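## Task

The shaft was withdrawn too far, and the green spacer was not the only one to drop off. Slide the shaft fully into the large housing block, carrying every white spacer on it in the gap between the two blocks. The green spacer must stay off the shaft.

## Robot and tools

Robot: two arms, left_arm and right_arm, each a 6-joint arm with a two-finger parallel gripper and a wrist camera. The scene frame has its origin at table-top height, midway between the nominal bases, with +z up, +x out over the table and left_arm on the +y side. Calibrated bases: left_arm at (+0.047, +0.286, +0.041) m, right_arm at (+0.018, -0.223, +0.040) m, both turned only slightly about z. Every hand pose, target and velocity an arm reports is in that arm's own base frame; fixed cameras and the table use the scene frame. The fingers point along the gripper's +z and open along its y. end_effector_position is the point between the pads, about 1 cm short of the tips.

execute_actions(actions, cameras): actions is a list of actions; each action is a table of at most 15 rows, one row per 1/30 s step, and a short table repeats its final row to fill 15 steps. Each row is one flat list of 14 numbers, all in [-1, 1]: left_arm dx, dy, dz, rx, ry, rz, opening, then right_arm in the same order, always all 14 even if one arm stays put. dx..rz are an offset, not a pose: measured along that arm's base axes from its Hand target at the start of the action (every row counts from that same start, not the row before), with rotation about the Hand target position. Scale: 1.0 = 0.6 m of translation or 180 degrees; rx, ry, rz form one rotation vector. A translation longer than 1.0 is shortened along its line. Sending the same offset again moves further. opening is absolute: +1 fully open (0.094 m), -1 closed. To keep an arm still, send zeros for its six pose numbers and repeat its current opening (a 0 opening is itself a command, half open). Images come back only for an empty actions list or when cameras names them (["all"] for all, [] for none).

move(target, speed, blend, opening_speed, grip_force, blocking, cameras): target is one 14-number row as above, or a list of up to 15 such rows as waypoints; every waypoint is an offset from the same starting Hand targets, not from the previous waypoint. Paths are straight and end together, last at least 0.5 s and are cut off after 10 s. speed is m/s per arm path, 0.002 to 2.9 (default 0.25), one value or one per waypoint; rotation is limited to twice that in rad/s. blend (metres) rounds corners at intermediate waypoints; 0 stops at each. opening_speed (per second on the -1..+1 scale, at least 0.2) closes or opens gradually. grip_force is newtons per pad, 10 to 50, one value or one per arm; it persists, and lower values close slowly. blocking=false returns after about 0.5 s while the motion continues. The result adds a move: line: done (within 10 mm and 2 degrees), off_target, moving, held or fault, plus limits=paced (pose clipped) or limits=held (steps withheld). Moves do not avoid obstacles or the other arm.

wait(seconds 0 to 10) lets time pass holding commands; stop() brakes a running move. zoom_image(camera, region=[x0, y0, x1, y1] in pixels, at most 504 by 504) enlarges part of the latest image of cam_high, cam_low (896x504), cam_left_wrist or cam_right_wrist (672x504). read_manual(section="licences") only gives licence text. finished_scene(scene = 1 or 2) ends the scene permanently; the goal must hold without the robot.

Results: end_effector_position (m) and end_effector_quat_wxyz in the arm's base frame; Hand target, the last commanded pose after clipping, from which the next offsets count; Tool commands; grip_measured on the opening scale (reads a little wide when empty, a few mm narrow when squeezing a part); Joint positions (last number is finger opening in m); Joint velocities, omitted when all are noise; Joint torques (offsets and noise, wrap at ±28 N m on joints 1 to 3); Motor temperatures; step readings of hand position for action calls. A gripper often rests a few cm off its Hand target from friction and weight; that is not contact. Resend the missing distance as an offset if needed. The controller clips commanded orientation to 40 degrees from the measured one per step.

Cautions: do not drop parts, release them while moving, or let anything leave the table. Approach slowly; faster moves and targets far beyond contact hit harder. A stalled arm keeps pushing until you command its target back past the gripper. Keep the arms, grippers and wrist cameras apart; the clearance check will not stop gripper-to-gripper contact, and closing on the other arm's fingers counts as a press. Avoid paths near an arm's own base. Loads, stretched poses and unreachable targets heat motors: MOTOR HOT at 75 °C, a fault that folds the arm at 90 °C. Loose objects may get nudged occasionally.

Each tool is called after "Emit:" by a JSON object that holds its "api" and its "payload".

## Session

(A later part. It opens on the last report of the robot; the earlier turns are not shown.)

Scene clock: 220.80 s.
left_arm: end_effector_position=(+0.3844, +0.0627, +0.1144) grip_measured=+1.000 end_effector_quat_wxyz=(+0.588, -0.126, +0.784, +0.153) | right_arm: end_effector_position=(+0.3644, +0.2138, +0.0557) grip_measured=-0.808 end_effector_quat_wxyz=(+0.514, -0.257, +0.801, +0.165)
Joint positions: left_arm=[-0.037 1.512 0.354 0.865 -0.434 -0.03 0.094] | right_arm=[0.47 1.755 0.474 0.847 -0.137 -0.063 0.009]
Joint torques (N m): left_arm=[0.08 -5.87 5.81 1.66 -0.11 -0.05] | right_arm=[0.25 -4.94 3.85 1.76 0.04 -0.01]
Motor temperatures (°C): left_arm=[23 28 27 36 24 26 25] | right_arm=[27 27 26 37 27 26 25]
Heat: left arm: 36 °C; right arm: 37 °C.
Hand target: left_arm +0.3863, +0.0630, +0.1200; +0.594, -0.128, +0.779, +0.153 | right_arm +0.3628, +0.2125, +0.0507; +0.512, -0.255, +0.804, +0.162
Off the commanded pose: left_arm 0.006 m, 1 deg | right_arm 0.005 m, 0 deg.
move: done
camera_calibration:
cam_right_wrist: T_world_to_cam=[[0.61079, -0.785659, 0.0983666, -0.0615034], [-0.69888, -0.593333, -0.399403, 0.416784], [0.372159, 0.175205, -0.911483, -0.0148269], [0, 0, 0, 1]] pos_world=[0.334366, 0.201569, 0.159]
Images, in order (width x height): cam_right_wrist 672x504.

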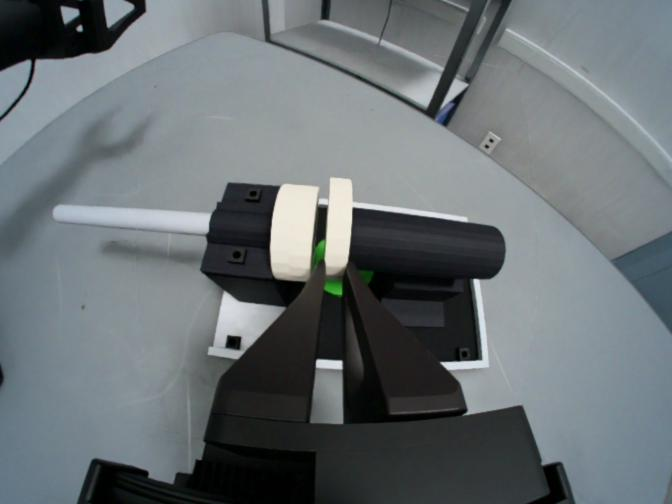

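Emit:
{"api": "move", "payload": {"target": [0,0,0,0,0,0,1, 0.0,0.0,-0.011,0,0,0,-0.95], "cameras": ["cam_right_wrist"], "speed": 0.05}}

Emit:
{"api": "zoom_image", "payload": {"camera": "cam_right_wrist", "region": [260, 165, 380, 285]}}

Scene clock: 222.33 s.
left_arm: end_effector_position=(+0.3844, +0.0627, +0.1144) grip_measured=+1.000 end_effector_quat_wxyz=(+0.588, -0.126, +0.784, +0.153) | right_arm: end_effector_position=(+0.3646, +0.2139, +0.0493) grip_measured=-0.808 end_effector_quat_wxyz=(+0.515, -0.257, +0.801, +0.165)
Joint positions: left_arm=[-0.037 1.512 0.354 0.865 -0.434 -0.03 0.094] | right_arm=[0.47 1.789 0.469 0.888 -0.137 -0.063 0.009]
Joint torques (N m): left_arm=[-0.03 -5.86 5.72 1.67 -0.09 -0.03] | right_arm=[0.25 -5.03 3.67 1.76 0.05 -0.02]
Heat: left arm: 36 °C; right arm: 37 °C.
Hand target: left_arm +0.3863, +0.0630, +0.1200; +0.594, -0.128, +0.779, +0.153 | right_arm +0.3628, +0.2125, +0.0441; +0.512, -0.255, +0.804, +0.162
Off the commanded pose: left_arm 0.006 m, 1 deg | right_arm 0.006 m, 1 deg.
move: done
camera_calibration:
cam_right_wrist: T_world_to_cam=[[0.610678, -0.785716, 0.0986029, -0.0609055], [-0.698446, -0.593109, -0.400494, 0.414408], [0.373156, 0.175704, -0.910979, -0.0212639], [0, 0, 0, 1]] pos_world=[0.33457, 0.201671, 0.152602]
Images, in order (width x height): cam_right_wrist 672x504.

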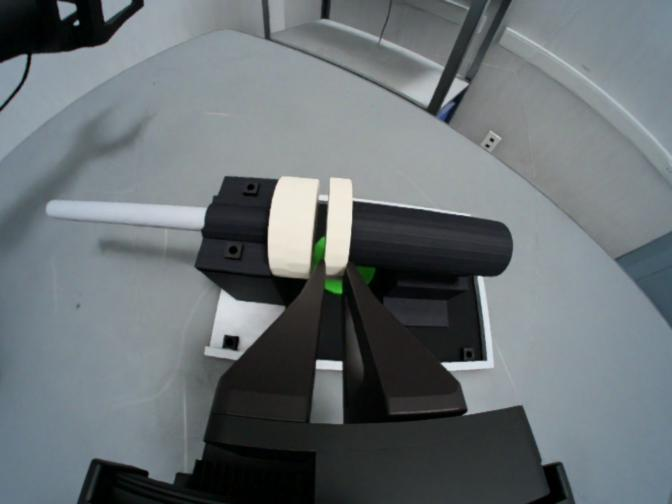

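Scaled by 4.200 from the camera's 672x504 image, which has a finer 960x720 frame.

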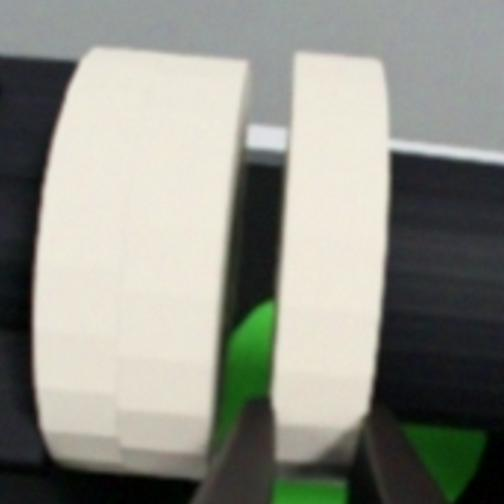

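Emit:
{"api": "move", "payload": {"target": [0,0,0,0,0,0,1, -0.0015,-0.001,-0.0033,0,0,0,-0.95], "cameras": ["cam_right_wrist"], "speed": 0.05}}

Emit:
{"api": "zoom_image", "payload": {"camera": "cam_right_wrist", "region": [260, 165, 380, 285]}}

Scene clock: 223.83 s.
left_arm: end_effector_position=(+0.3844, +0.0627, +0.1144) grip_measured=+1.000 end_effector_quat_wxyz=(+0.588, -0.126, +0.784, +0.153) | right_arm: end_effector_position=(+0.3636, +0.2135, +0.0474) grip_measured=-0.808 end_effector_quat_wxyz=(+0.515, -0.257, +0.801, +0.165)
Joint positions: left_arm=[-0.037 1.512 0.354 0.865 -0.434 -0.03 0.094] | right_arm=[0.47 1.796 0.462 0.901 -0.137 -0.063 0.009]
Joint torques (N m): left_arm=[-0.03 -5.94 5.61 1.66 -0.11 -0.04] | right_arm=[0.2 -4.98 3.6 1.76 0.04 -0.02]
Heat: left arm: 36 °C; right arm: 37 °C.
Hand target: left_arm +0.3863, +0.0630, +0.1200; +0.594, -0.128, +0.779, +0.153 | right_arm +0.3618, +0.2118, +0.0420; +0.512, -0.255, +0.804, +0.162
Off the commanded pose: left_arm 0.006 m, 1 deg | right_arm 0.006 m, 1 deg.
move: done
camera_calibration:
cam_right_wrist: T_world_to_cam=[[0.610601, -0.785765, 0.0986868, -0.0604779], [-0.698361, -0.593016, -0.400779, 0.412649], [0.373441, 0.175797, -0.910844, -0.0226676], [0, 0, 0, 1]] pos_world=[0.333571, 0.201171, 0.150703]
Images, in order (width x height): cam_right_wrist 672x504.

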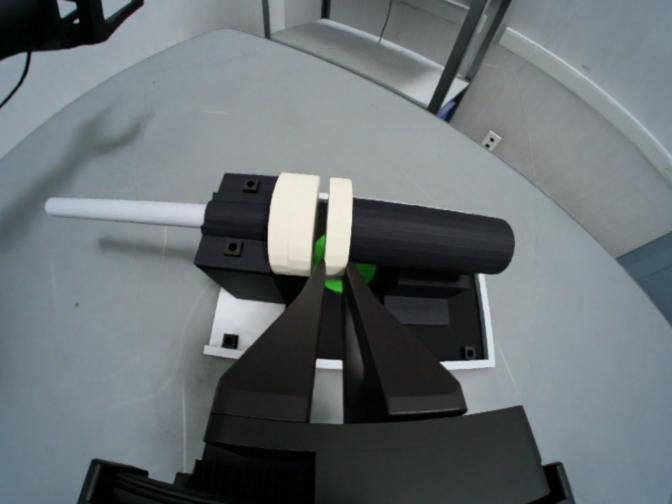

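Scaled by 4.200 from the camera's 672x504 image, which has a finer 960x720 frame.

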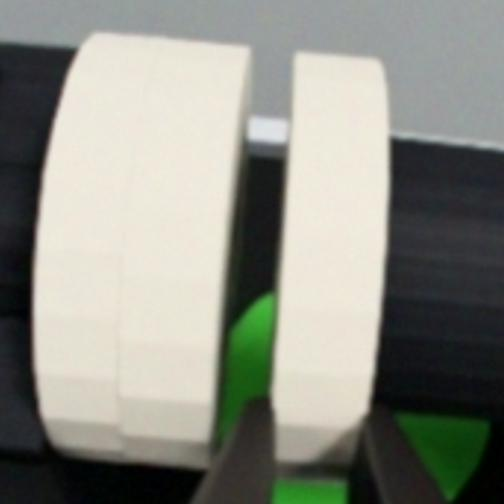

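Emit:
{"api": "move", "payload": {"target": [[-0.21,-0.105,0.133,0.1004,0.4354,-0.344,0.3, 0,0,0,0,0,0,-0.95],[-0.2355,-0.3233,0.0167,0.1004,0.4354,-0.344,0.0, 0,0,0,0,0,0,-0.95]], "blend": [0.03,0], "cameras": ["all"], "speed": 0.2}}

Emit:
{"api": "zoom_image", "payload": {"camera": "cam_right_wrist", "region": [260, 165, 380, 285]}}

Scene clock: 233.07 s.
left_arm: end_effector_position=(+0.2423, -0.1294, +0.1330) grip_measured=+0.002 end_effector_quat_wxyz=(-0.004, +0.462, +0.887, -0.001) | right_arm: end_effector_position=(+0.3637, +0.2135, +0.0475) grip_measured=-0.808 end_effector_quat_wxyz=(+0.515, -0.257, +0.801, +0.165)
Joint positions: left_arm=[-0.493 1.589 1.352 -1.343 0.001 0.468 0.047] | right_arm=[0.47 1.796 0.462 0.902 -0.137 -0.063 0.009]
Joint torques (N m): left_arm=[-0.28 -6.39 5.04 0.47 -0.01 -0.04] | right_arm=[0.21 -5.01 3.59 1.75 0.04 -0.02]
Heat: left arm: 36 °C; right arm: 37 °C.
Hand target: left_arm +0.2449, -0.1309, +0.1300; +0.000, +0.461, +0.888, +0.000 | right_arm +0.3618, +0.2118, +0.0420; +0.512, -0.255, +0.804, +0.162
Off the commanded pose: left_arm 0.004 m, 0 deg | right_arm 0.006 m, 1 deg.
move: done
camera_calibration:
cam_left_wrist: T_world_to_cam=[[-0.756813, -0.653155, 0.0249465, 0.0944596], [-0.481299, 0.582694, 0.654843, 0.118332], [-0.44225, 0.483587, -0.755353, 0.379736], [0, 0, 0, 1]] pos_world=[0.296379, -0.19089, 0.20699]
cam_right_wrist: T_world_to_cam=[[0.610641, -0.785725, 0.0987627, -0.0605207], [-0.698158, -0.593009, -0.401144, 0.412676], [0.373756, 0.176003, -0.910675, -0.0227484], [0, 0, 0, 1]] pos_world=[0.333572, 0.201172, 0.150803]

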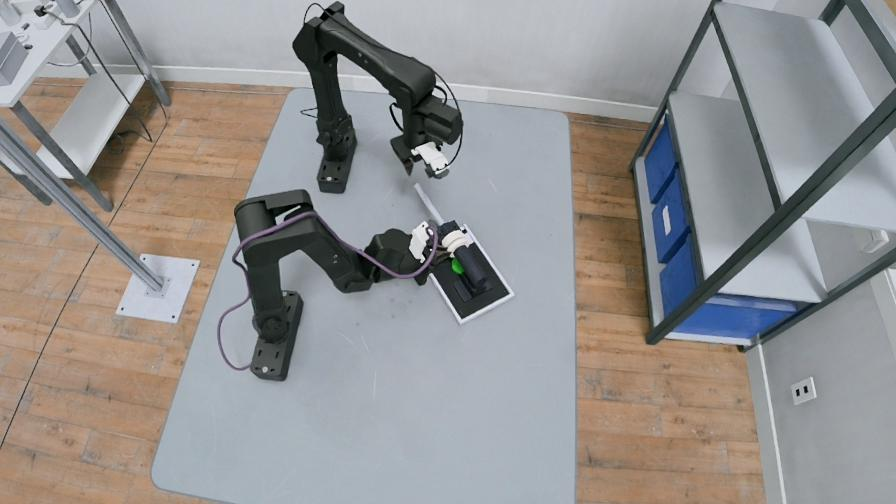

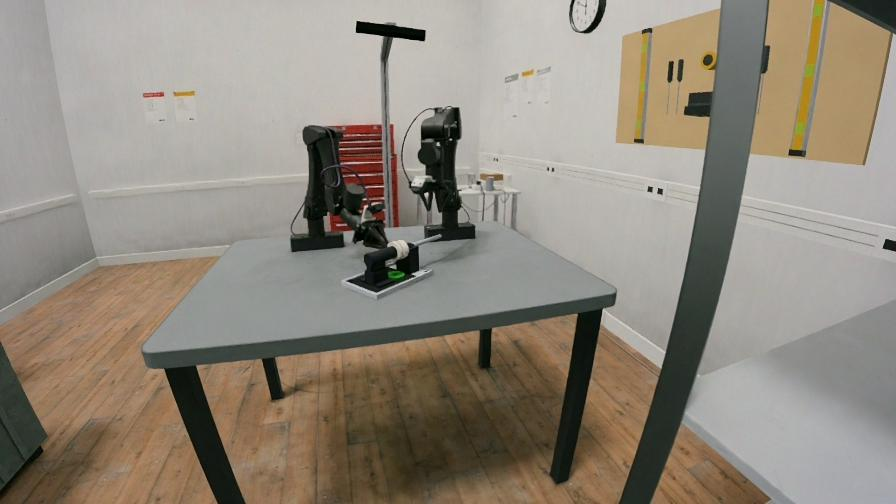

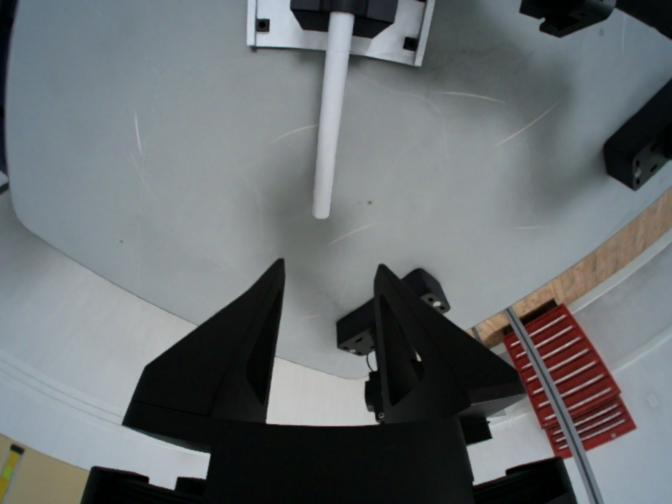

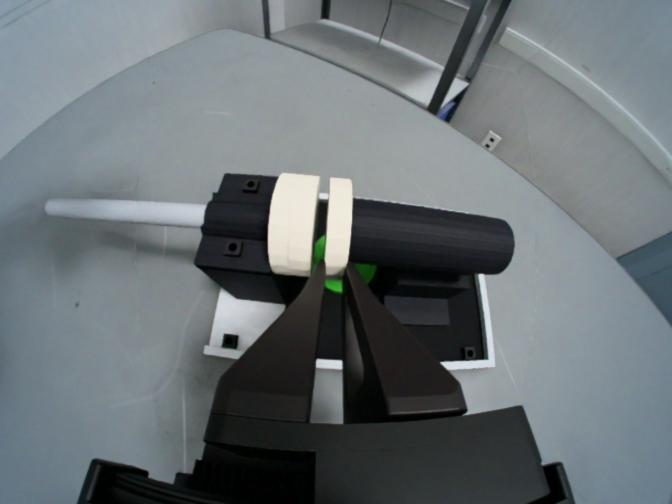

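Scaled by 4.200 from the camera's 672x504 image, which has a finer 960x720 frame.

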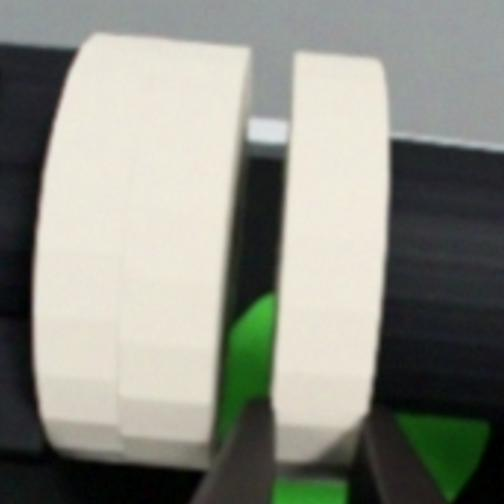

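Emit:
{"api": "move", "payload": {"target": [0.0125,0.0085,-0.15,0,0,0,0.0, 0,0,0,0,0,0,-0.95], "cameras": ["cam_left_wrist","cam_right_wrist"], "speed": 0.15}}

Scene clock: 235.47 s.
left_arm: end_effector_position=(+0.2495, -0.1263, +0.0433) grip_measured=+0.002 end_effector_quat_wxyz=(-0.004, +0.460, +0.888, -0.001) | right_arm: end_effector_position=(+0.3637, +0.2135, +0.0475) grip_measured=-0.808 end_effector_quat_wxyz=(+0.515, -0.257, +0.801, +0.165)
Joint positions: left_arm=[-0.471 1.666 1.072 -0.984 0.001 0.485 0.047] | right_arm=[0.47 1.796 0.462 0.902 -0.137 -0.063 0.009]
Joint torques (N m): left_arm=[0.49 -6.72 4.94 0.5 -0.02 0.07] | right_arm=[0.2 -5 3.62 1.75 0.04 -0.02]
Heat: left arm: 36 °C; right arm: 38 °C.
Hand target: left_arm +0.2524, -0.1259, +0.0400; +0.000, +0.461, +0.888, +0.000 | right_arm +0.3618, +0.2118, +0.0420; +0.512, -0.255, +0.804, +0.162
Off the commanded pose: left_arm 0.004 m, 0 deg | right_arm 0.006 m, 1 deg.
move: done
camera_calibration:
cam_left_wrist: T_world_to_cam=[[-0.753596, -0.656871, 0.0247609, 0.102855], [-0.484601, 0.580621, 0.654248, 0.179266], [-0.444133, 0.48104, -0.755874, 0.313835], [0, 0, 0, 1]] pos_world=[0.303769, -0.187491, 0.117389]
cam_right_wrist: T_world_to_cam=[[0.610641, -0.785725, 0.0987627, -0.0605207], [-0.698158, -0.593009, -0.401144, 0.412676], [0.373756, 0.176003, -0.910675, -0.0227484], [0, 0, 0, 1]] pos_world=[0.333572, 0.201172, 0.150803]
Images, in order (width x height): cam_left_wrist 672x504, cam_right_wrist 672x504.

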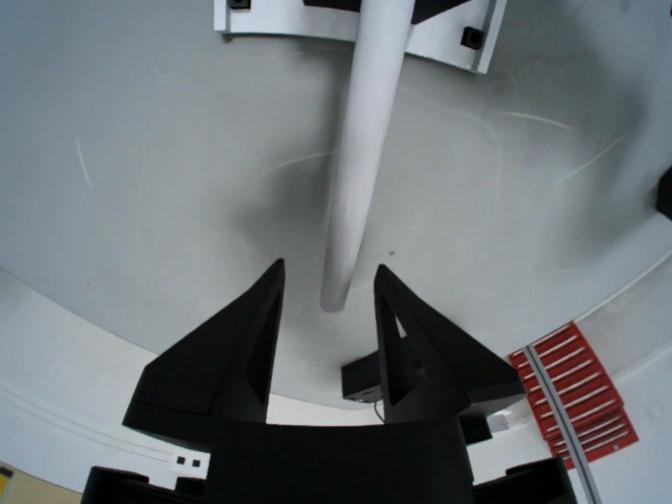

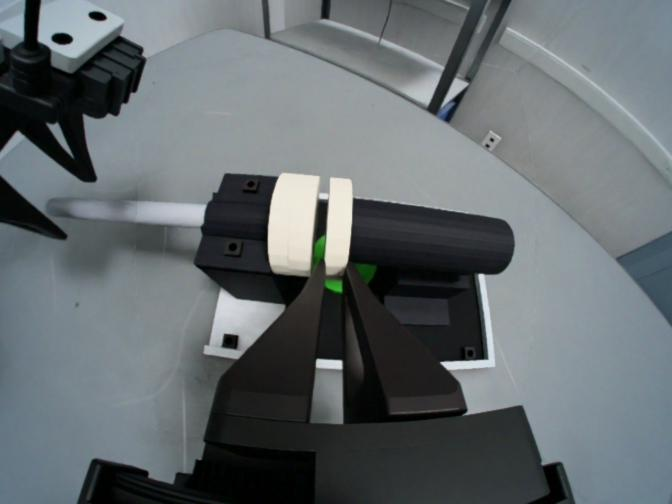

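Emit:
{"api": "move", "payload": {"target": [[-0.0075,-0.0053,-0.002,0,0,0,0.0, 0,0,0,0,0,0,-0.95],[-0.0075,-0.0053,-0.002,0,0,0,-0.6, 0,0,0,0,0,0,-0.95]], "cameras": ["cam_left_wrist"], "speed": 0.1}}

Scene clock: 237.27 s.
left_arm: end_effector_position=(+0.2469, -0.1270, +0.0408) grip_measured=-0.598 end_effector_quat_wxyz=(-0.006, +0.460, +0.888, -0.001) | right_arm: end_effector_position=(+0.3637, +0.2135, +0.0475) grip_measured=-0.808 end_effector_quat_wxyz=(+0.515, -0.257, +0.801, +0.165)
Joint positions: left_arm=[-0.478 1.666 1.061 -0.977 0.001 0.479 0.019] | right_arm=[0.47 1.796 0.462 0.902 -0.137 -0.063 0.009]
Joint torques (N m): left_arm=[-0.47 -7.21 4.59 0.49 0.01 -0.07] | right_arm=[0.21 -4.97 3.62 1.75 0.04 -0.02]
Heat: left arm: 35 °C; right arm: 38 °C.
Hand target: left_arm +0.2480, -0.1290, +0.0388; +0.000, +0.460, +0.888, +0.000 | right_arm +0.3618, +0.2118, +0.0420; +0.512, -0.255, +0.804, +0.162
Off the commanded pose: left_arm 0.003 m, 1 deg | right_arm 0.006 m, 1 deg.
move: done
camera_calibration:
cam_left_wrist: T_world_to_cam=[[-0.75399, -0.656362, 0.026227, 0.100649], [-0.481773, 0.57969, 0.657156, 0.179144], [-0.446536, 0.482854, -0.753298, 0.311907], [0, 0, 0, 1]] pos_world=[0.301473, -0.188392, 0.114594]
Images, in order (width x height): cam_left_wrist 672x504.

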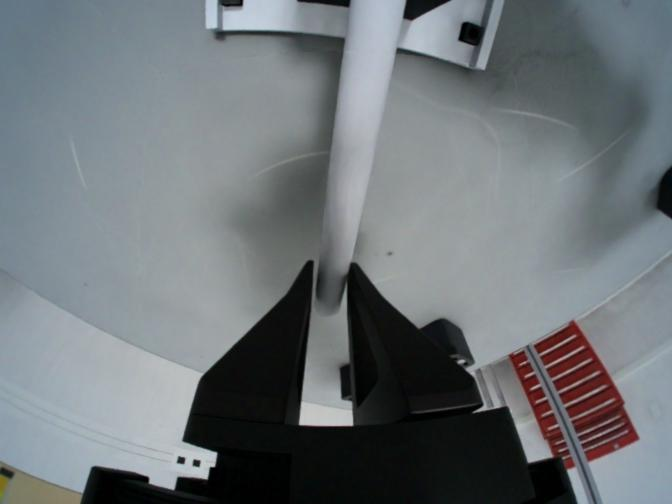

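Emit:
{"api": "move", "payload": {"target": [0,0,0,0,0,0,-0.95, 0,0,0,0,0,0,-0.95], "cameras": ["cam_left_wrist","cam_right_wrist"], "opening_speed": 0.4, "grip_force": [35,50]}}

Emit:
{"api": "zoom_image", "payload": {"camera": "cam_right_wrist", "region": [260, 165, 380, 285]}}

Scene clock: 238.63 s.
left_arm: end_effector_position=(+0.2472, -0.1264, +0.0408) grip_measured=-0.696 end_effector_quat_wxyz=(-0.006, +0.461, +0.887, +0.001) | right_arm: end_effector_position=(+0.3637, +0.2135, +0.0475) grip_measured=-0.808 end_effector_quat_wxyz=(+0.515, -0.257, +0.801, +0.165)
Joint positions: left_arm=[-0.478 1.666 1.061 -0.977 -0.003 0.48 0.014] | right_arm=[0.47 1.796 0.462 0.902 -0.137 -0.063 0.009]
Joint torques (N m): left_arm=[-0.49 -7.27 4.86 0.46 0.08 -0.07] | right_arm=[0.18 -4.98 3.62 1.75 0.05 -0.02]
Heat: left arm: 35 °C; right arm: 38 °C.
Hand target: left_arm +0.2480, -0.1290, +0.0388; +0.000, +0.461, +0.888, +0.000 | right_arm +0.3618, +0.2118, +0.0420; +0.512, -0.255, +0.804, +0.162
Off the commanded pose: left_arm 0.003 m, 1 deg | right_arm 0.006 m, 1 deg.
grip_force (N): 35, 50
move: done
camera_calibration:
cam_left_wrist: T_world_to_cam=[[-0.754867, -0.655496, 0.0223803, 0.101718], [-0.482241, 0.577828, 0.658451, 0.178742], [-0.444544, 0.48625, -0.752291, 0.311542], [0, 0, 0, 1]] pos_world=[0.301474, -0.188094, 0.114401]
cam_right_wrist: T_world_to_cam=[[0.610641, -0.785725, 0.0987627, -0.0605207], [-0.698158, -0.593009, -0.401144, 0.412676], [0.373756, 0.176003, -0.910675, -0.0227484], [0, 0, 0, 1]] pos_world=[0.333572, 0.201172, 0.150803]
Images, in order (width x height): cam_left_wrist 672x504, cam_right_wrist 672x504.

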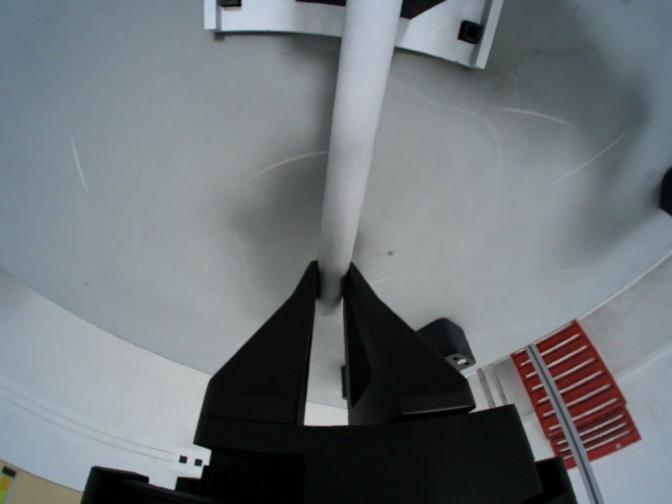

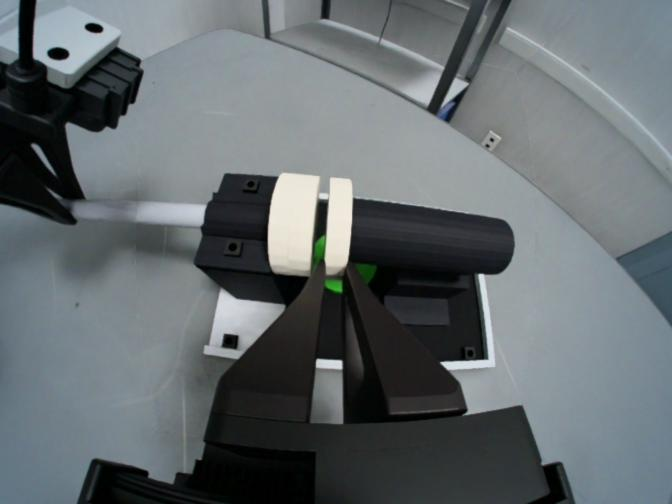

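Scaled by 4.200 from the camera's 672x504 image, which has a finer 960x720 frame.

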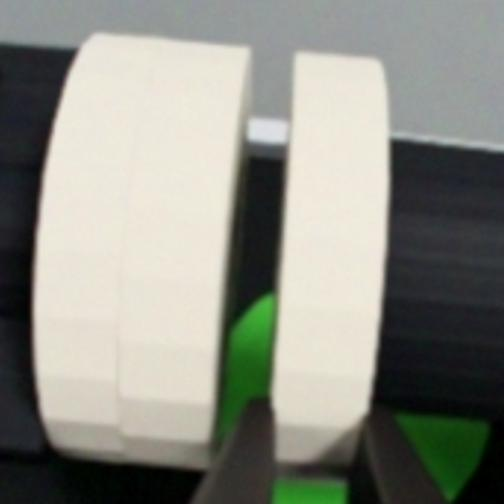

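Emit:
{"api": "move", "payload": {"target": [0.0105,-0.015,0,0,0,0,-0.95, 0,0,0,0,0,0,-0.95], "cameras": ["cam_left_wrist","cam_right_wrist"], "speed": 0.03}}

Emit:
{"api": "zoom_image", "payload": {"camera": "cam_right_wrist", "region": [260, 165, 380, 285]}}

Scene clock: 239.90 s.
left_arm: end_effector_position=(+0.2463, -0.1282, +0.0407) grip_measured=-0.696 end_effector_quat_wxyz=(-0.011, +0.465, +0.885, +0.006) | right_arm: end_effector_position=(+0.3637, +0.2135, +0.0476) grip_measured=-0.808 end_effector_quat_wxyz=(+0.515, -0.257, +0.801, +0.165)
Joint positions: left_arm=[-0.492 1.677 1.072 -0.989 -0.012 0.475 0.014] | right_arm=[0.47 1.796 0.462 0.902 -0.137 -0.063 0.009]
Joint torques (N m): left_arm=[-0.95 -5.5 6.89 0.52 0.15 -0.18] | right_arm=[0.2 -4.97 3.62 1.75 0.04 -0.02]
Heat: left arm: 35 °C; right arm: 38 °C.
Hand target: left_arm +0.2543, -0.1380, +0.0389; +0.000, +0.461, +0.888, +0.000 | right_arm +0.3619, +0.2118, +0.0421; +0.512, -0.255, +0.804, +0.162
Off the commanded pose: left_arm 0.013 m, 2 deg | right_arm 0.006 m, 1 deg.
grip_force (N): 35, 50
move: off_target (left_arm)
camera_calibration:
cam_left_wrist: T_world_to_cam=[[-0.760082, -0.649592, 0.0174648, 0.102168], [-0.474046, 0.572659, 0.668837, 0.176438], [-0.444473, 0.500092, -0.743204, 0.313404], [0, 0, 0, 1]] pos_world=[0.300595, -0.191402, 0.113131]
cam_right_wrist: T_world_to_cam=[[0.61056, -0.785776, 0.0988546, -0.0604977], [-0.698058, -0.592908, -0.401467, 0.412673], [0.374075, 0.176113, -0.910523, -0.0229002], [0, 0, 0, 1]] pos_world=[0.333573, 0.201172, 0.150804]
Images, in order (width x height): cam_left_wrist 672x504, cam_right_wrist 672x504.

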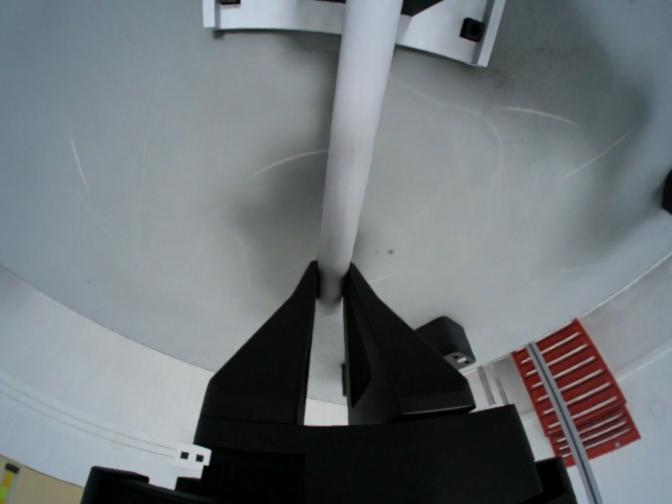

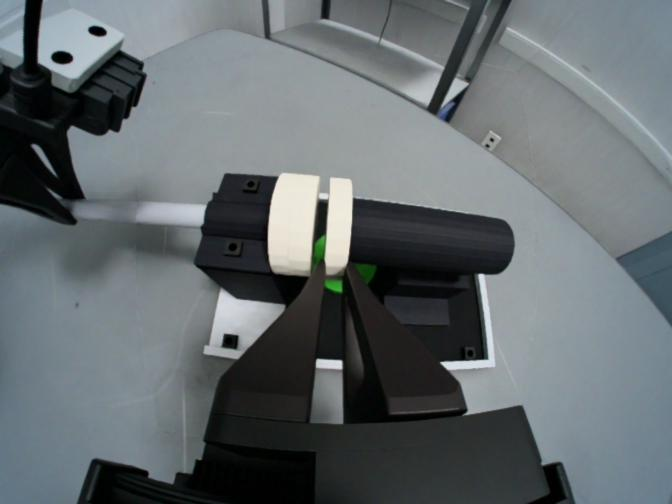

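Scaled by 4.200 from the camera's 672x504 image, which has a finer 960x720 frame.

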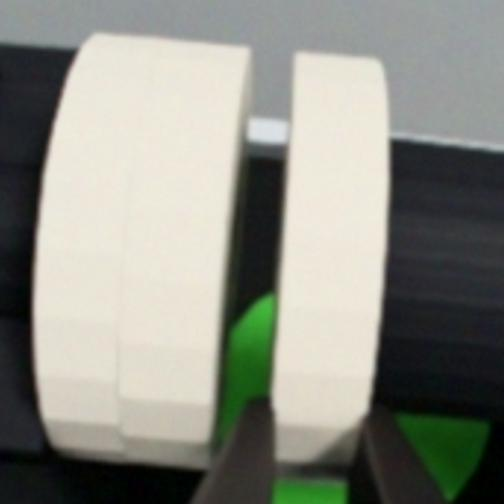

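Emit:
{"api": "move", "payload": {"target": [0.0095,-0.0137,0,0,0,0,-0.95, 0,0,0,0,0,0,-0.95], "cameras": ["cam_right_wrist"], "speed": 0.03}}

Emit:
{"api": "zoom_image", "payload": {"camera": "cam_right_wrist", "region": [200, 165, 380, 285]}}

Scene clock: 240.97 s.
left_arm: end_effector_position=(+0.2464, -0.1286, +0.0407) grip_measured=-0.696 end_effector_quat_wxyz=(-0.027, +0.464, +0.885, +0.015) | right_arm: end_effector_position=(+0.3637, +0.2135, +0.0476) grip_measured=-0.808 end_effector_quat_wxyz=(+0.515, -0.257, +0.801, +0.165)
Joint positions: left_arm=[-0.503 1.707 1.105 -1.023 -0.029 0.462 0.014] | right_arm=[0.47 1.796 0.462 0.902 -0.137 -0.063 0.009]
Joint torques (N m): left_arm=[-1.13 -5.49 7.24 0.71 0.35 -0.18] | right_arm=[0.21 -4.98 3.59 1.74 0.04 -0.01]
Heat: left arm: 35 °C; right arm: 38 °C.
Hand target: left_arm +0.2599, -0.1462, +0.0388; -0.001, +0.461, +0.888, +0.000 | right_arm +0.3619, +0.2118, +0.0421; +0.512, -0.255, +0.804, +0.162
Off the commanded pose: left_arm 0.022 m, 4 deg | right_arm 0.006 m, 1 deg.
grip_force (N): 35, 50
move: off_target (left_arm)
camera_calibration:
cam_right_wrist: T_world_to_cam=[[0.61056, -0.785776, 0.0988546, -0.0604977], [-0.698058, -0.592908, -0.401467, 0.412673], [0.374075, 0.176113, -0.910523, -0.0229002], [0, 0, 0, 1]] pos_world=[0.333573, 0.201172, 0.150804]
Images, in order (width x height): cam_right_wrist 672x504.

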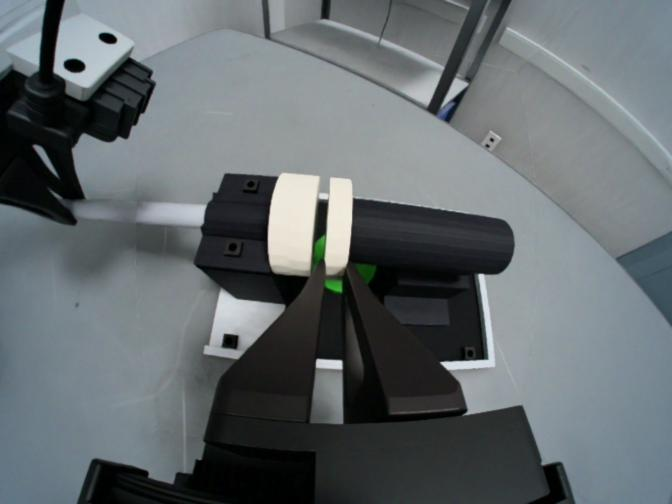

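Scaled by 2.800 from the camera's 672x504 image, which has a finer 960x720 frame.

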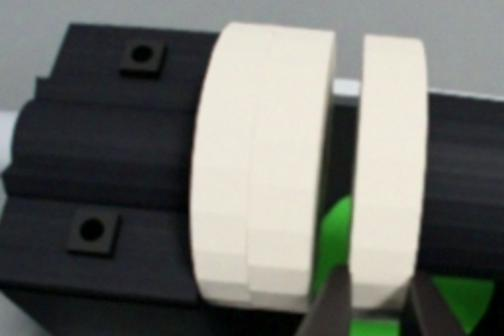

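Emit:
{"api": "move", "payload": {"target": [0.0095,-0.0137,0,0,0,0,-1, 0,0,0,0,0,0,-0.95], "cameras": ["cam_right_wrist"], "speed": 0.03, "grip_force": [50,50]}}

Emit:
{"api": "zoom_image", "payload": {"camera": "cam_right_wrist", "region": [200, 165, 380, 285]}}

Scene clock: 242.87 s.
left_arm: end_effector_position=(+0.2467, -0.1289, +0.0410) grip_measured=-0.707 end_effector_quat_wxyz=(-0.042, +0.464, +0.884, +0.023) | right_arm: end_effector_position=(+0.3637, +0.2135, +0.0476) grip_measured=-0.808 end_effector_quat_wxyz=(+0.515, -0.257, +0.801, +0.165)
Joint positions: left_arm=[-0.514 1.738 1.139 -1.058 -0.044 0.451 0.014] | right_arm=[0.47 1.796 0.462 0.902 -0.137 -0.063 0.009]
Joint torques (N m): left_arm=[-1.29 -5.9 7.86 0.91 0.52 -0.22] | right_arm=[0.18 -4.98 3.62 1.75 0.04 -0.03]
Heat: left arm: 35 °C; right arm: 38 °C.
Hand target: left_arm +0.2657, -0.1545, +0.0389; +0.000, +0.461, +0.888, +0.000 | right_arm +0.3619, +0.2118, +0.0421; +0.512, -0.255, +0.804, +0.162
Off the commanded pose: left_arm 0.032 m, 6 deg | right_arm 0.006 m, 1 deg.
move: off_target (left_arm)
camera_calibration:
cam_right_wrist: T_world_to_cam=[[0.61056, -0.785776, 0.0988546, -0.0604977], [-0.698058, -0.592908, -0.401467, 0.412673], [0.374075, 0.176113, -0.910523, -0.0229002], [0, 0, 0, 1]] pos_world=[0.333573, 0.201172, 0.150804]
Images, in order (width x height): cam_right_wrist 672x504.

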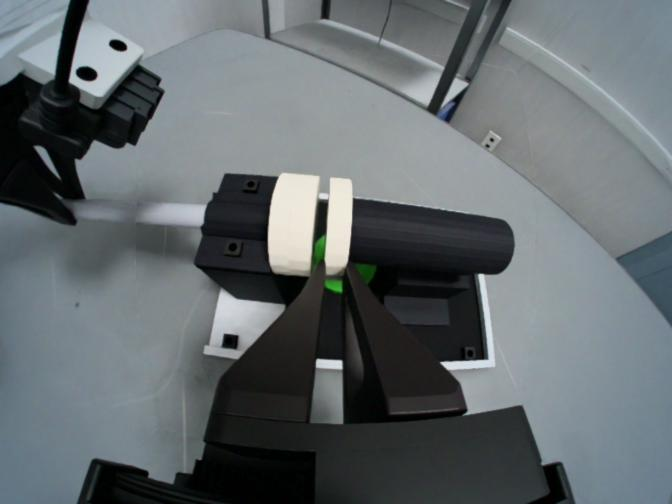

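Scaled by 2.800 from the camera's 672x504 image, which has a finer 960x720 frame.

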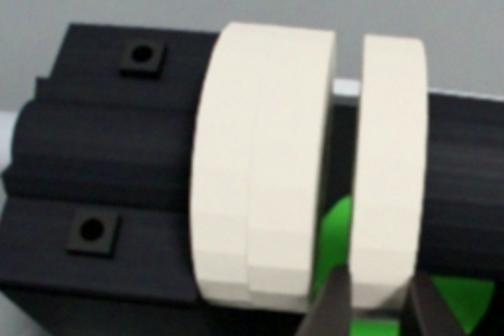

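Emit:
{"api": "move", "payload": {"target": [[-0.0317,0.0427,0.003,0,0,0,-1, 0,0,0,0,0,0,-0.95],[-0.0317,0.0427,0.003,0,0,0,-0.55, 0,0,0,0,0,0,-0.95]], "cameras": ["cam_right_wrist","cam_left_wrist"], "speed": 0.05}}

Emit:
{"api": "zoom_image", "payload": {"camera": "cam_right_wrist", "region": [40, 165, 380, 285]}}

Emit:
{"api": "zoom_image", "payload": {"camera": "cam_left_wrist", "region": [240, 0, 440, 340]}}

Scene clock: 247.47 s.
left_arm: end_effector_position=(+0.2440, -0.1267, +0.0381) grip_measured=-0.552 end_effector_quat_wxyz=(-0.015, +0.464, +0.886, +0.006) | right_arm: end_effector_position=(+0.3637, +0.2135, +0.0476) grip_measured=-0.808 end_effector_quat_wxyz=(+0.515, -0.257, +0.801, +0.165)
Joint positions: left_arm=[-0.49 1.677 1.061 -0.984 -0.012 0.474 0.021] | right_arm=[0.47 1.796 0.462 0.902 -0.137 -0.063 0.009]
Joint torques (N m): left_arm=[0.55 -8.88 4.82 0.39 0.14 -0.01] | right_arm=[0.21 -4.98 3.6 1.75 0.05 -0.01]
Heat: left arm: 35 °C; right arm: 38 °C.
Hand target: left_arm +0.2467, -0.1289, +0.0406; +0.000, +0.461, +0.888, +0.000 | right_arm +0.3619, +0.2118, +0.0421; +0.512, -0.255, +0.804, +0.162
Off the commanded pose: left_arm 0.004 m, 2 deg | right_arm 0.006 m, 1 deg.
move: done
camera_calibration:
cam_left_wrist: T_world_to_cam=[[-0.75871, -0.651116, 0.0202069, 0.10076], [-0.471047, 0.569784, 0.673395, 0.174909], [-0.449972, 0.501393, -0.739006, 0.311036], [0, 0, 0, 1]] pos_world=[0.298795, -0.190005, 0.110038]
cam_right_wrist: T_world_to_cam=[[0.61056, -0.785776, 0.0988546, -0.0604977], [-0.698058, -0.592908, -0.401467, 0.412673], [0.374075, 0.176113, -0.910523, -0.0229002], [0, 0, 0, 1]] pos_world=[0.333573, 0.201172, 0.150804]
Images, in order (width x height): cam_left_wrist 672x504, cam_right_wrist 672x504.

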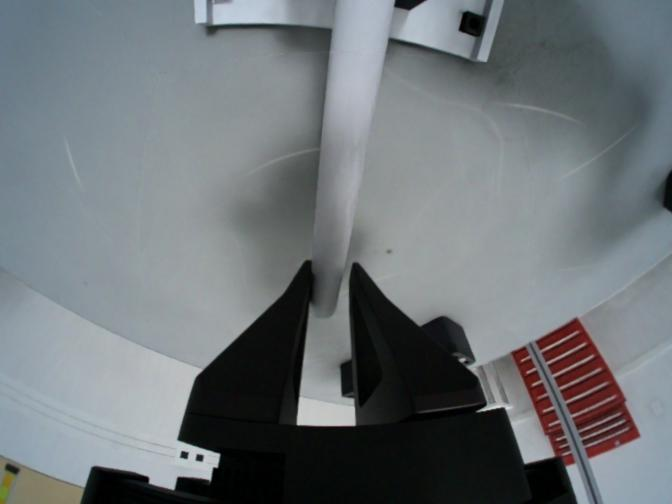

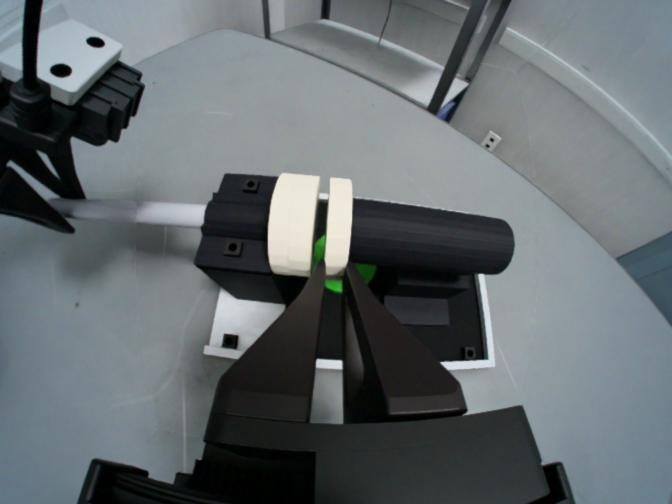

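Scaled by 1.482 from the camera's 672x504 image, which has a finer 960x720 frame.

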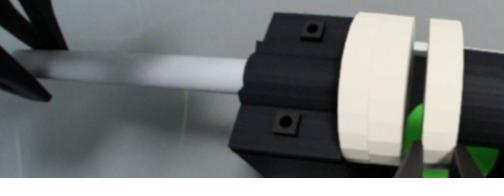

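Scaled by 1.482 from the camera's 672x504 image, which has a finer 960x720 frame.

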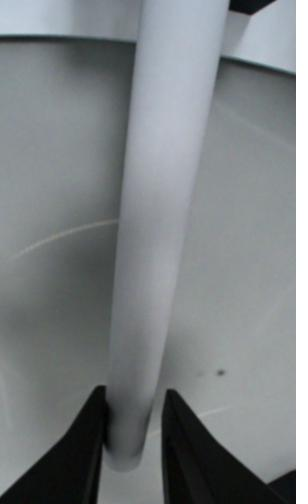

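Emit:
{"api": "move", "payload": {"target": [0.0255,-0.0375,0.003,0,0,0,-0.5, 0,0,0,0,0,0,-0.95], "cameras": ["cam_left_wrist","cam_right_wrist"], "speed": 0.05}}

Emit:
{"api": "zoom_image", "payload": {"camera": "cam_left_wrist", "region": [240, 0, 440, 340]}}

Scene clock: 249.00 s.
left_arm: end_effector_position=(+0.2567, -0.1450, +0.0399) grip_measured=-0.502 end_effector_quat_wxyz=(-0.007, +0.462, +0.887, +0.005) | right_arm: end_effector_position=(+0.3637, +0.2135, +0.0476) grip_measured=-0.808 end_effector_quat_wxyz=(+0.515, -0.257, +0.801, +0.165)
Joint positions: left_arm=[-0.523 1.732 1.132 -0.984 -0.009 0.437 0.023] | right_arm=[0.47 1.796 0.462 0.902 -0.137 -0.063 0.009]
Joint torques (N m): left_arm=[-0.44 -6.84 7.46 0.28 0.11 -0.13] | right_arm=[0.18 -4.98 3.63 1.76 0.04 -0.02]
Heat: left arm: 35 °C; right arm: 38 °C.
Hand target: left_arm +0.2619, -0.1513, +0.0424; +0.000, +0.461, +0.888, +0.000 | right_arm +0.3619, +0.2118, +0.0421; +0.512, -0.255, +0.804, +0.162
Off the commanded pose: left_arm 0.009 m, 1 deg | right_arm 0.006 m, 1 deg.
move: done
camera_calibration:
cam_left_wrist: T_world_to_cam=[[-0.756179, -0.654151, 0.0167392, 0.0974396], [-0.482294, 0.574441, 0.66137, 0.194213], [-0.442252, 0.492041, -0.749873, 0.324312], [0, 0, 0, 1]] pos_world=[0.310777, -0.207398, 0.113115]
cam_right_wrist: T_world_to_cam=[[0.61056, -0.785776, 0.0988546, -0.0604977], [-0.698058, -0.592908, -0.401467, 0.412673], [0.374075, 0.176113, -0.910523, -0.0229002], [0, 0, 0, 1]] pos_world=[0.333573, 0.201172, 0.150804]
Images, in order (width x height): cam_left_wrist 672x504, cam_right_wrist 672x504.

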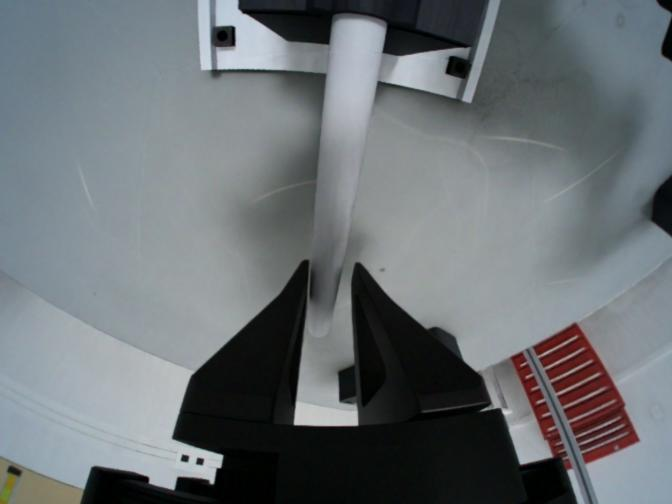

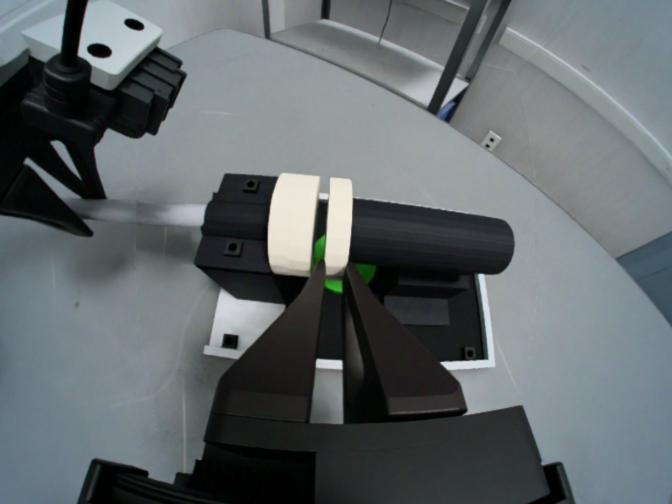

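Scaled by 1.482 from the camera's 672x504 image, which has a finer 960x720 frame.

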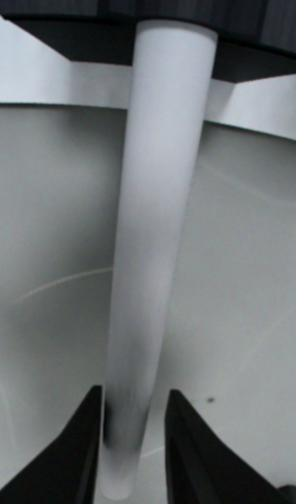

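Emit:
{"api": "move", "payload": {"target": [[0,0,0,0,0,-0.005,-0.95, 0,0,0,0,0,0,-0.95],[0.012,-0.0178,0,-0.04,-0.027,-0.005,-1, 0,0,0,0,0,0,-0.95]], "cameras": ["cam_left_wrist","cam_right_wrist"], "speed": 0.04, "grip_force": [50,50]}}

Emit:
{"api": "zoom_image", "payload": {"camera": "cam_right_wrist", "region": [200, 165, 380, 285]}}

Scene clock: 253.53 s.
left_arm: end_effector_position=(+0.2587, -0.1460, +0.0390) grip_measured=-0.706 end_effector_quat_wxyz=(+0.024, +0.468, +0.883, -0.010) | right_arm: end_effector_position=(+0.3637, +0.2135, +0.0476) grip_measured=-0.808 end_effector_quat_wxyz=(+0.515, -0.257, +0.801, +0.165)
Joint positions: left_arm=[-0.505 1.685 1.073 -0.91 0.02 0.469 0.014] | right_arm=[0.47 1.796 0.462 0.902 -0.137 -0.063 0.009]
Joint torques (N m): left_arm=[-0.05 -9.21 4.67 1.13 0.57 -0.05] | right_arm=[0.2 -5.01 3.6 1.75 0.04 -0.01]
Heat: left arm: 35 °C; right arm: 38 °C.
Hand target: left_arm +0.2692, -0.1620, +0.0424; +0.066, +0.466, +0.882, -0.036 | right_arm +0.3619, +0.2118, +0.0421; +0.512, -0.255, +0.804, +0.162
Off the commanded pose: left_arm 0.019 m, 6 deg | right_arm 0.006 m, 1 deg.
move: off_target (left_arm); target 2's new opening was sent with left_arm's hand 0.019 m and 6 deg from that target
camera_calibration:
cam_left_wrist: T_world_to_cam=[[-0.766147, -0.642296, 0.0217932, 0.102503], [-0.499323, 0.616269, 0.609007, 0.208806], [-0.404593, 0.455706, -0.792866, 0.311639], [0, 0, 0, 1]] pos_world=[0.308881, -0.204859, 0.117689]
cam_right_wrist: T_world_to_cam=[[0.61056, -0.785776, 0.0988546, -0.0604977], [-0.698058, -0.592908, -0.401467, 0.412673], [0.374075, 0.176113, -0.910523, -0.0229002], [0, 0, 0, 1]] pos_world=[0.333573, 0.201172, 0.150804]
Images, in order (width x height): cam_left_wrist 672x504, cam_right_wrist 672x504.

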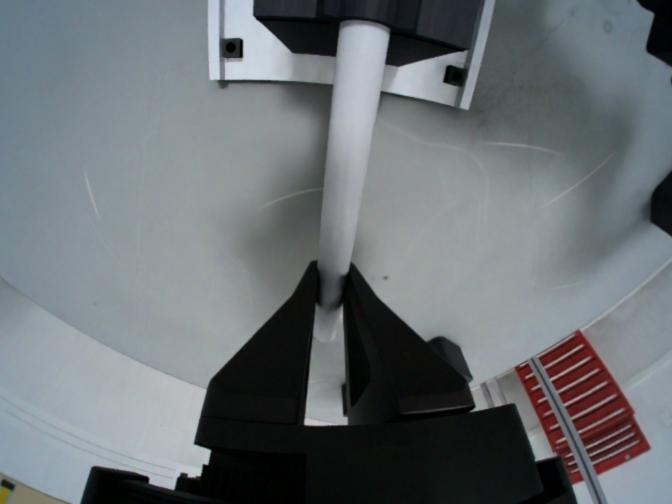

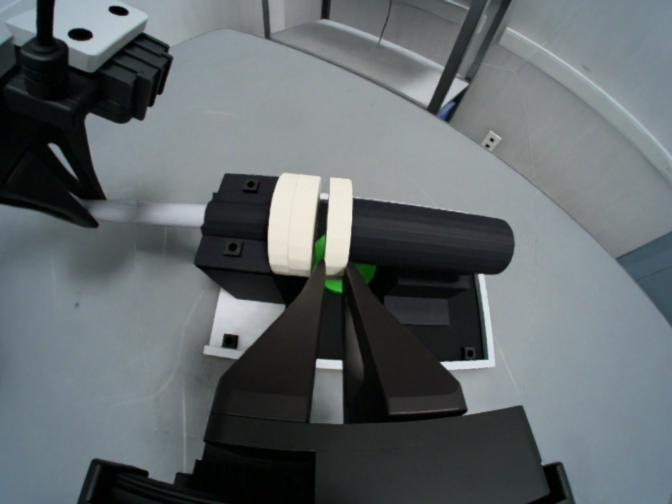

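Scaled by 2.800 from the camera's 672x504 image, which has a finer 960x720 frame.

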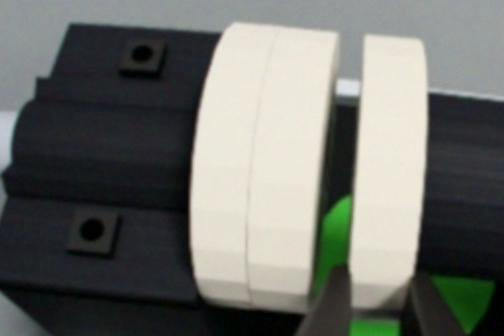

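Emit:
{"api": "move", "payload": {"target": [0.008,-0.012,0,-0.03,-0.02,0,-1, 0,0,0,0,0,0,-0.95], "cameras": ["cam_left_wrist","cam_right_wrist"], "speed": 0.04}}

Emit:
{"api": "zoom_image", "payload": {"camera": "cam_right_wrist", "region": [200, 165, 380, 285]}}

Scene clock: 255.73 s.
left_arm: end_effector_position=(+0.2590, -0.1465, +0.0388) grip_measured=-0.706 end_effector_quat_wxyz=(+0.062, +0.467, +0.882, -0.029) | right_arm: end_effector_position=(+0.3637, +0.2135, +0.0476) grip_measured=-0.808 end_effector_quat_wxyz=(+0.515, -0.257, +0.801, +0.165)
Joint positions: left_arm=[-0.483 1.621 0.994 -0.821 0.057 0.486 0.014] | right_arm=[0.47 1.796 0.462 0.902 -0.137 -0.063 0.009]
Joint torques (N m): left_arm=[-0.25 -7.99 4.92 1.5 0.83 -0.14] | right_arm=[0.17 -4.97 3.59 1.75 0.04 -0.02]
Heat: left arm: 35 °C; right arm: 39 °C.
Hand target: left_arm +0.2740, -0.1692, +0.0425; +0.116, +0.464, +0.876, -0.063 | right_arm +0.3619, +0.2118, +0.0421; +0.512, -0.255, +0.804, +0.162
Off the commanded pose: left_arm 0.027 m, 7 deg | right_arm 0.006 m, 1 deg.
move: off_target (left_arm)
camera_calibration:
cam_left_wrist: T_world_to_cam=[[-0.766718, -0.641404, 0.0272609, 0.102566], [-0.528504, 0.654728, 0.540384, 0.225231], [-0.364453, 0.399915, -0.840977, 0.295179], [0, 0, 0, 1]] pos_world=[0.305253, -0.199725, 0.123731]
cam_right_wrist: T_world_to_cam=[[0.61056, -0.785776, 0.0988546, -0.0604977], [-0.698058, -0.592908, -0.401467, 0.412673], [0.374075, 0.176113, -0.910523, -0.0229002], [0, 0, 0, 1]] pos_world=[0.333573, 0.201172, 0.150804]
Images, in order (width x height): cam_left_wrist 672x504, cam_right_wrist 672x504.

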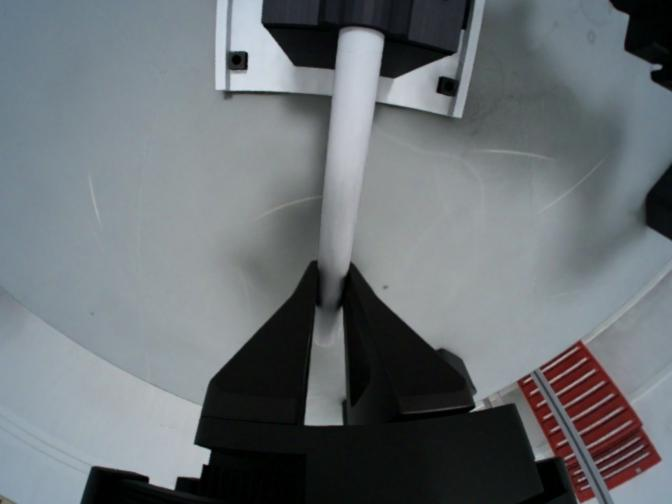

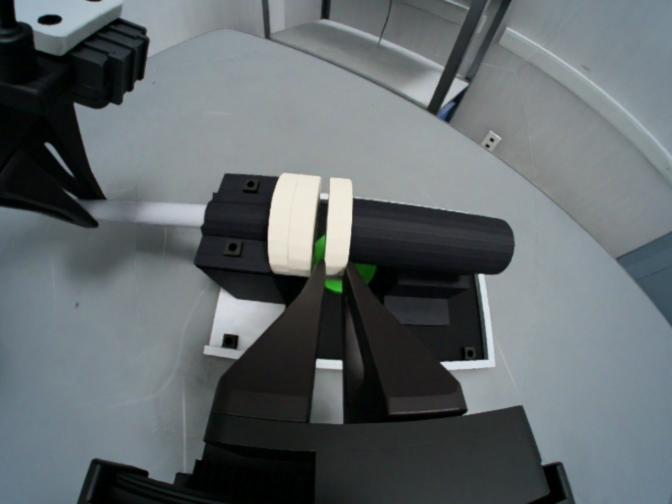

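Scaled by 2.800 from the camera's 672x504 image, which has a finer 960x720 frame.

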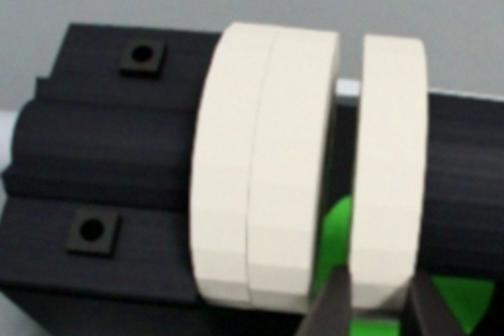

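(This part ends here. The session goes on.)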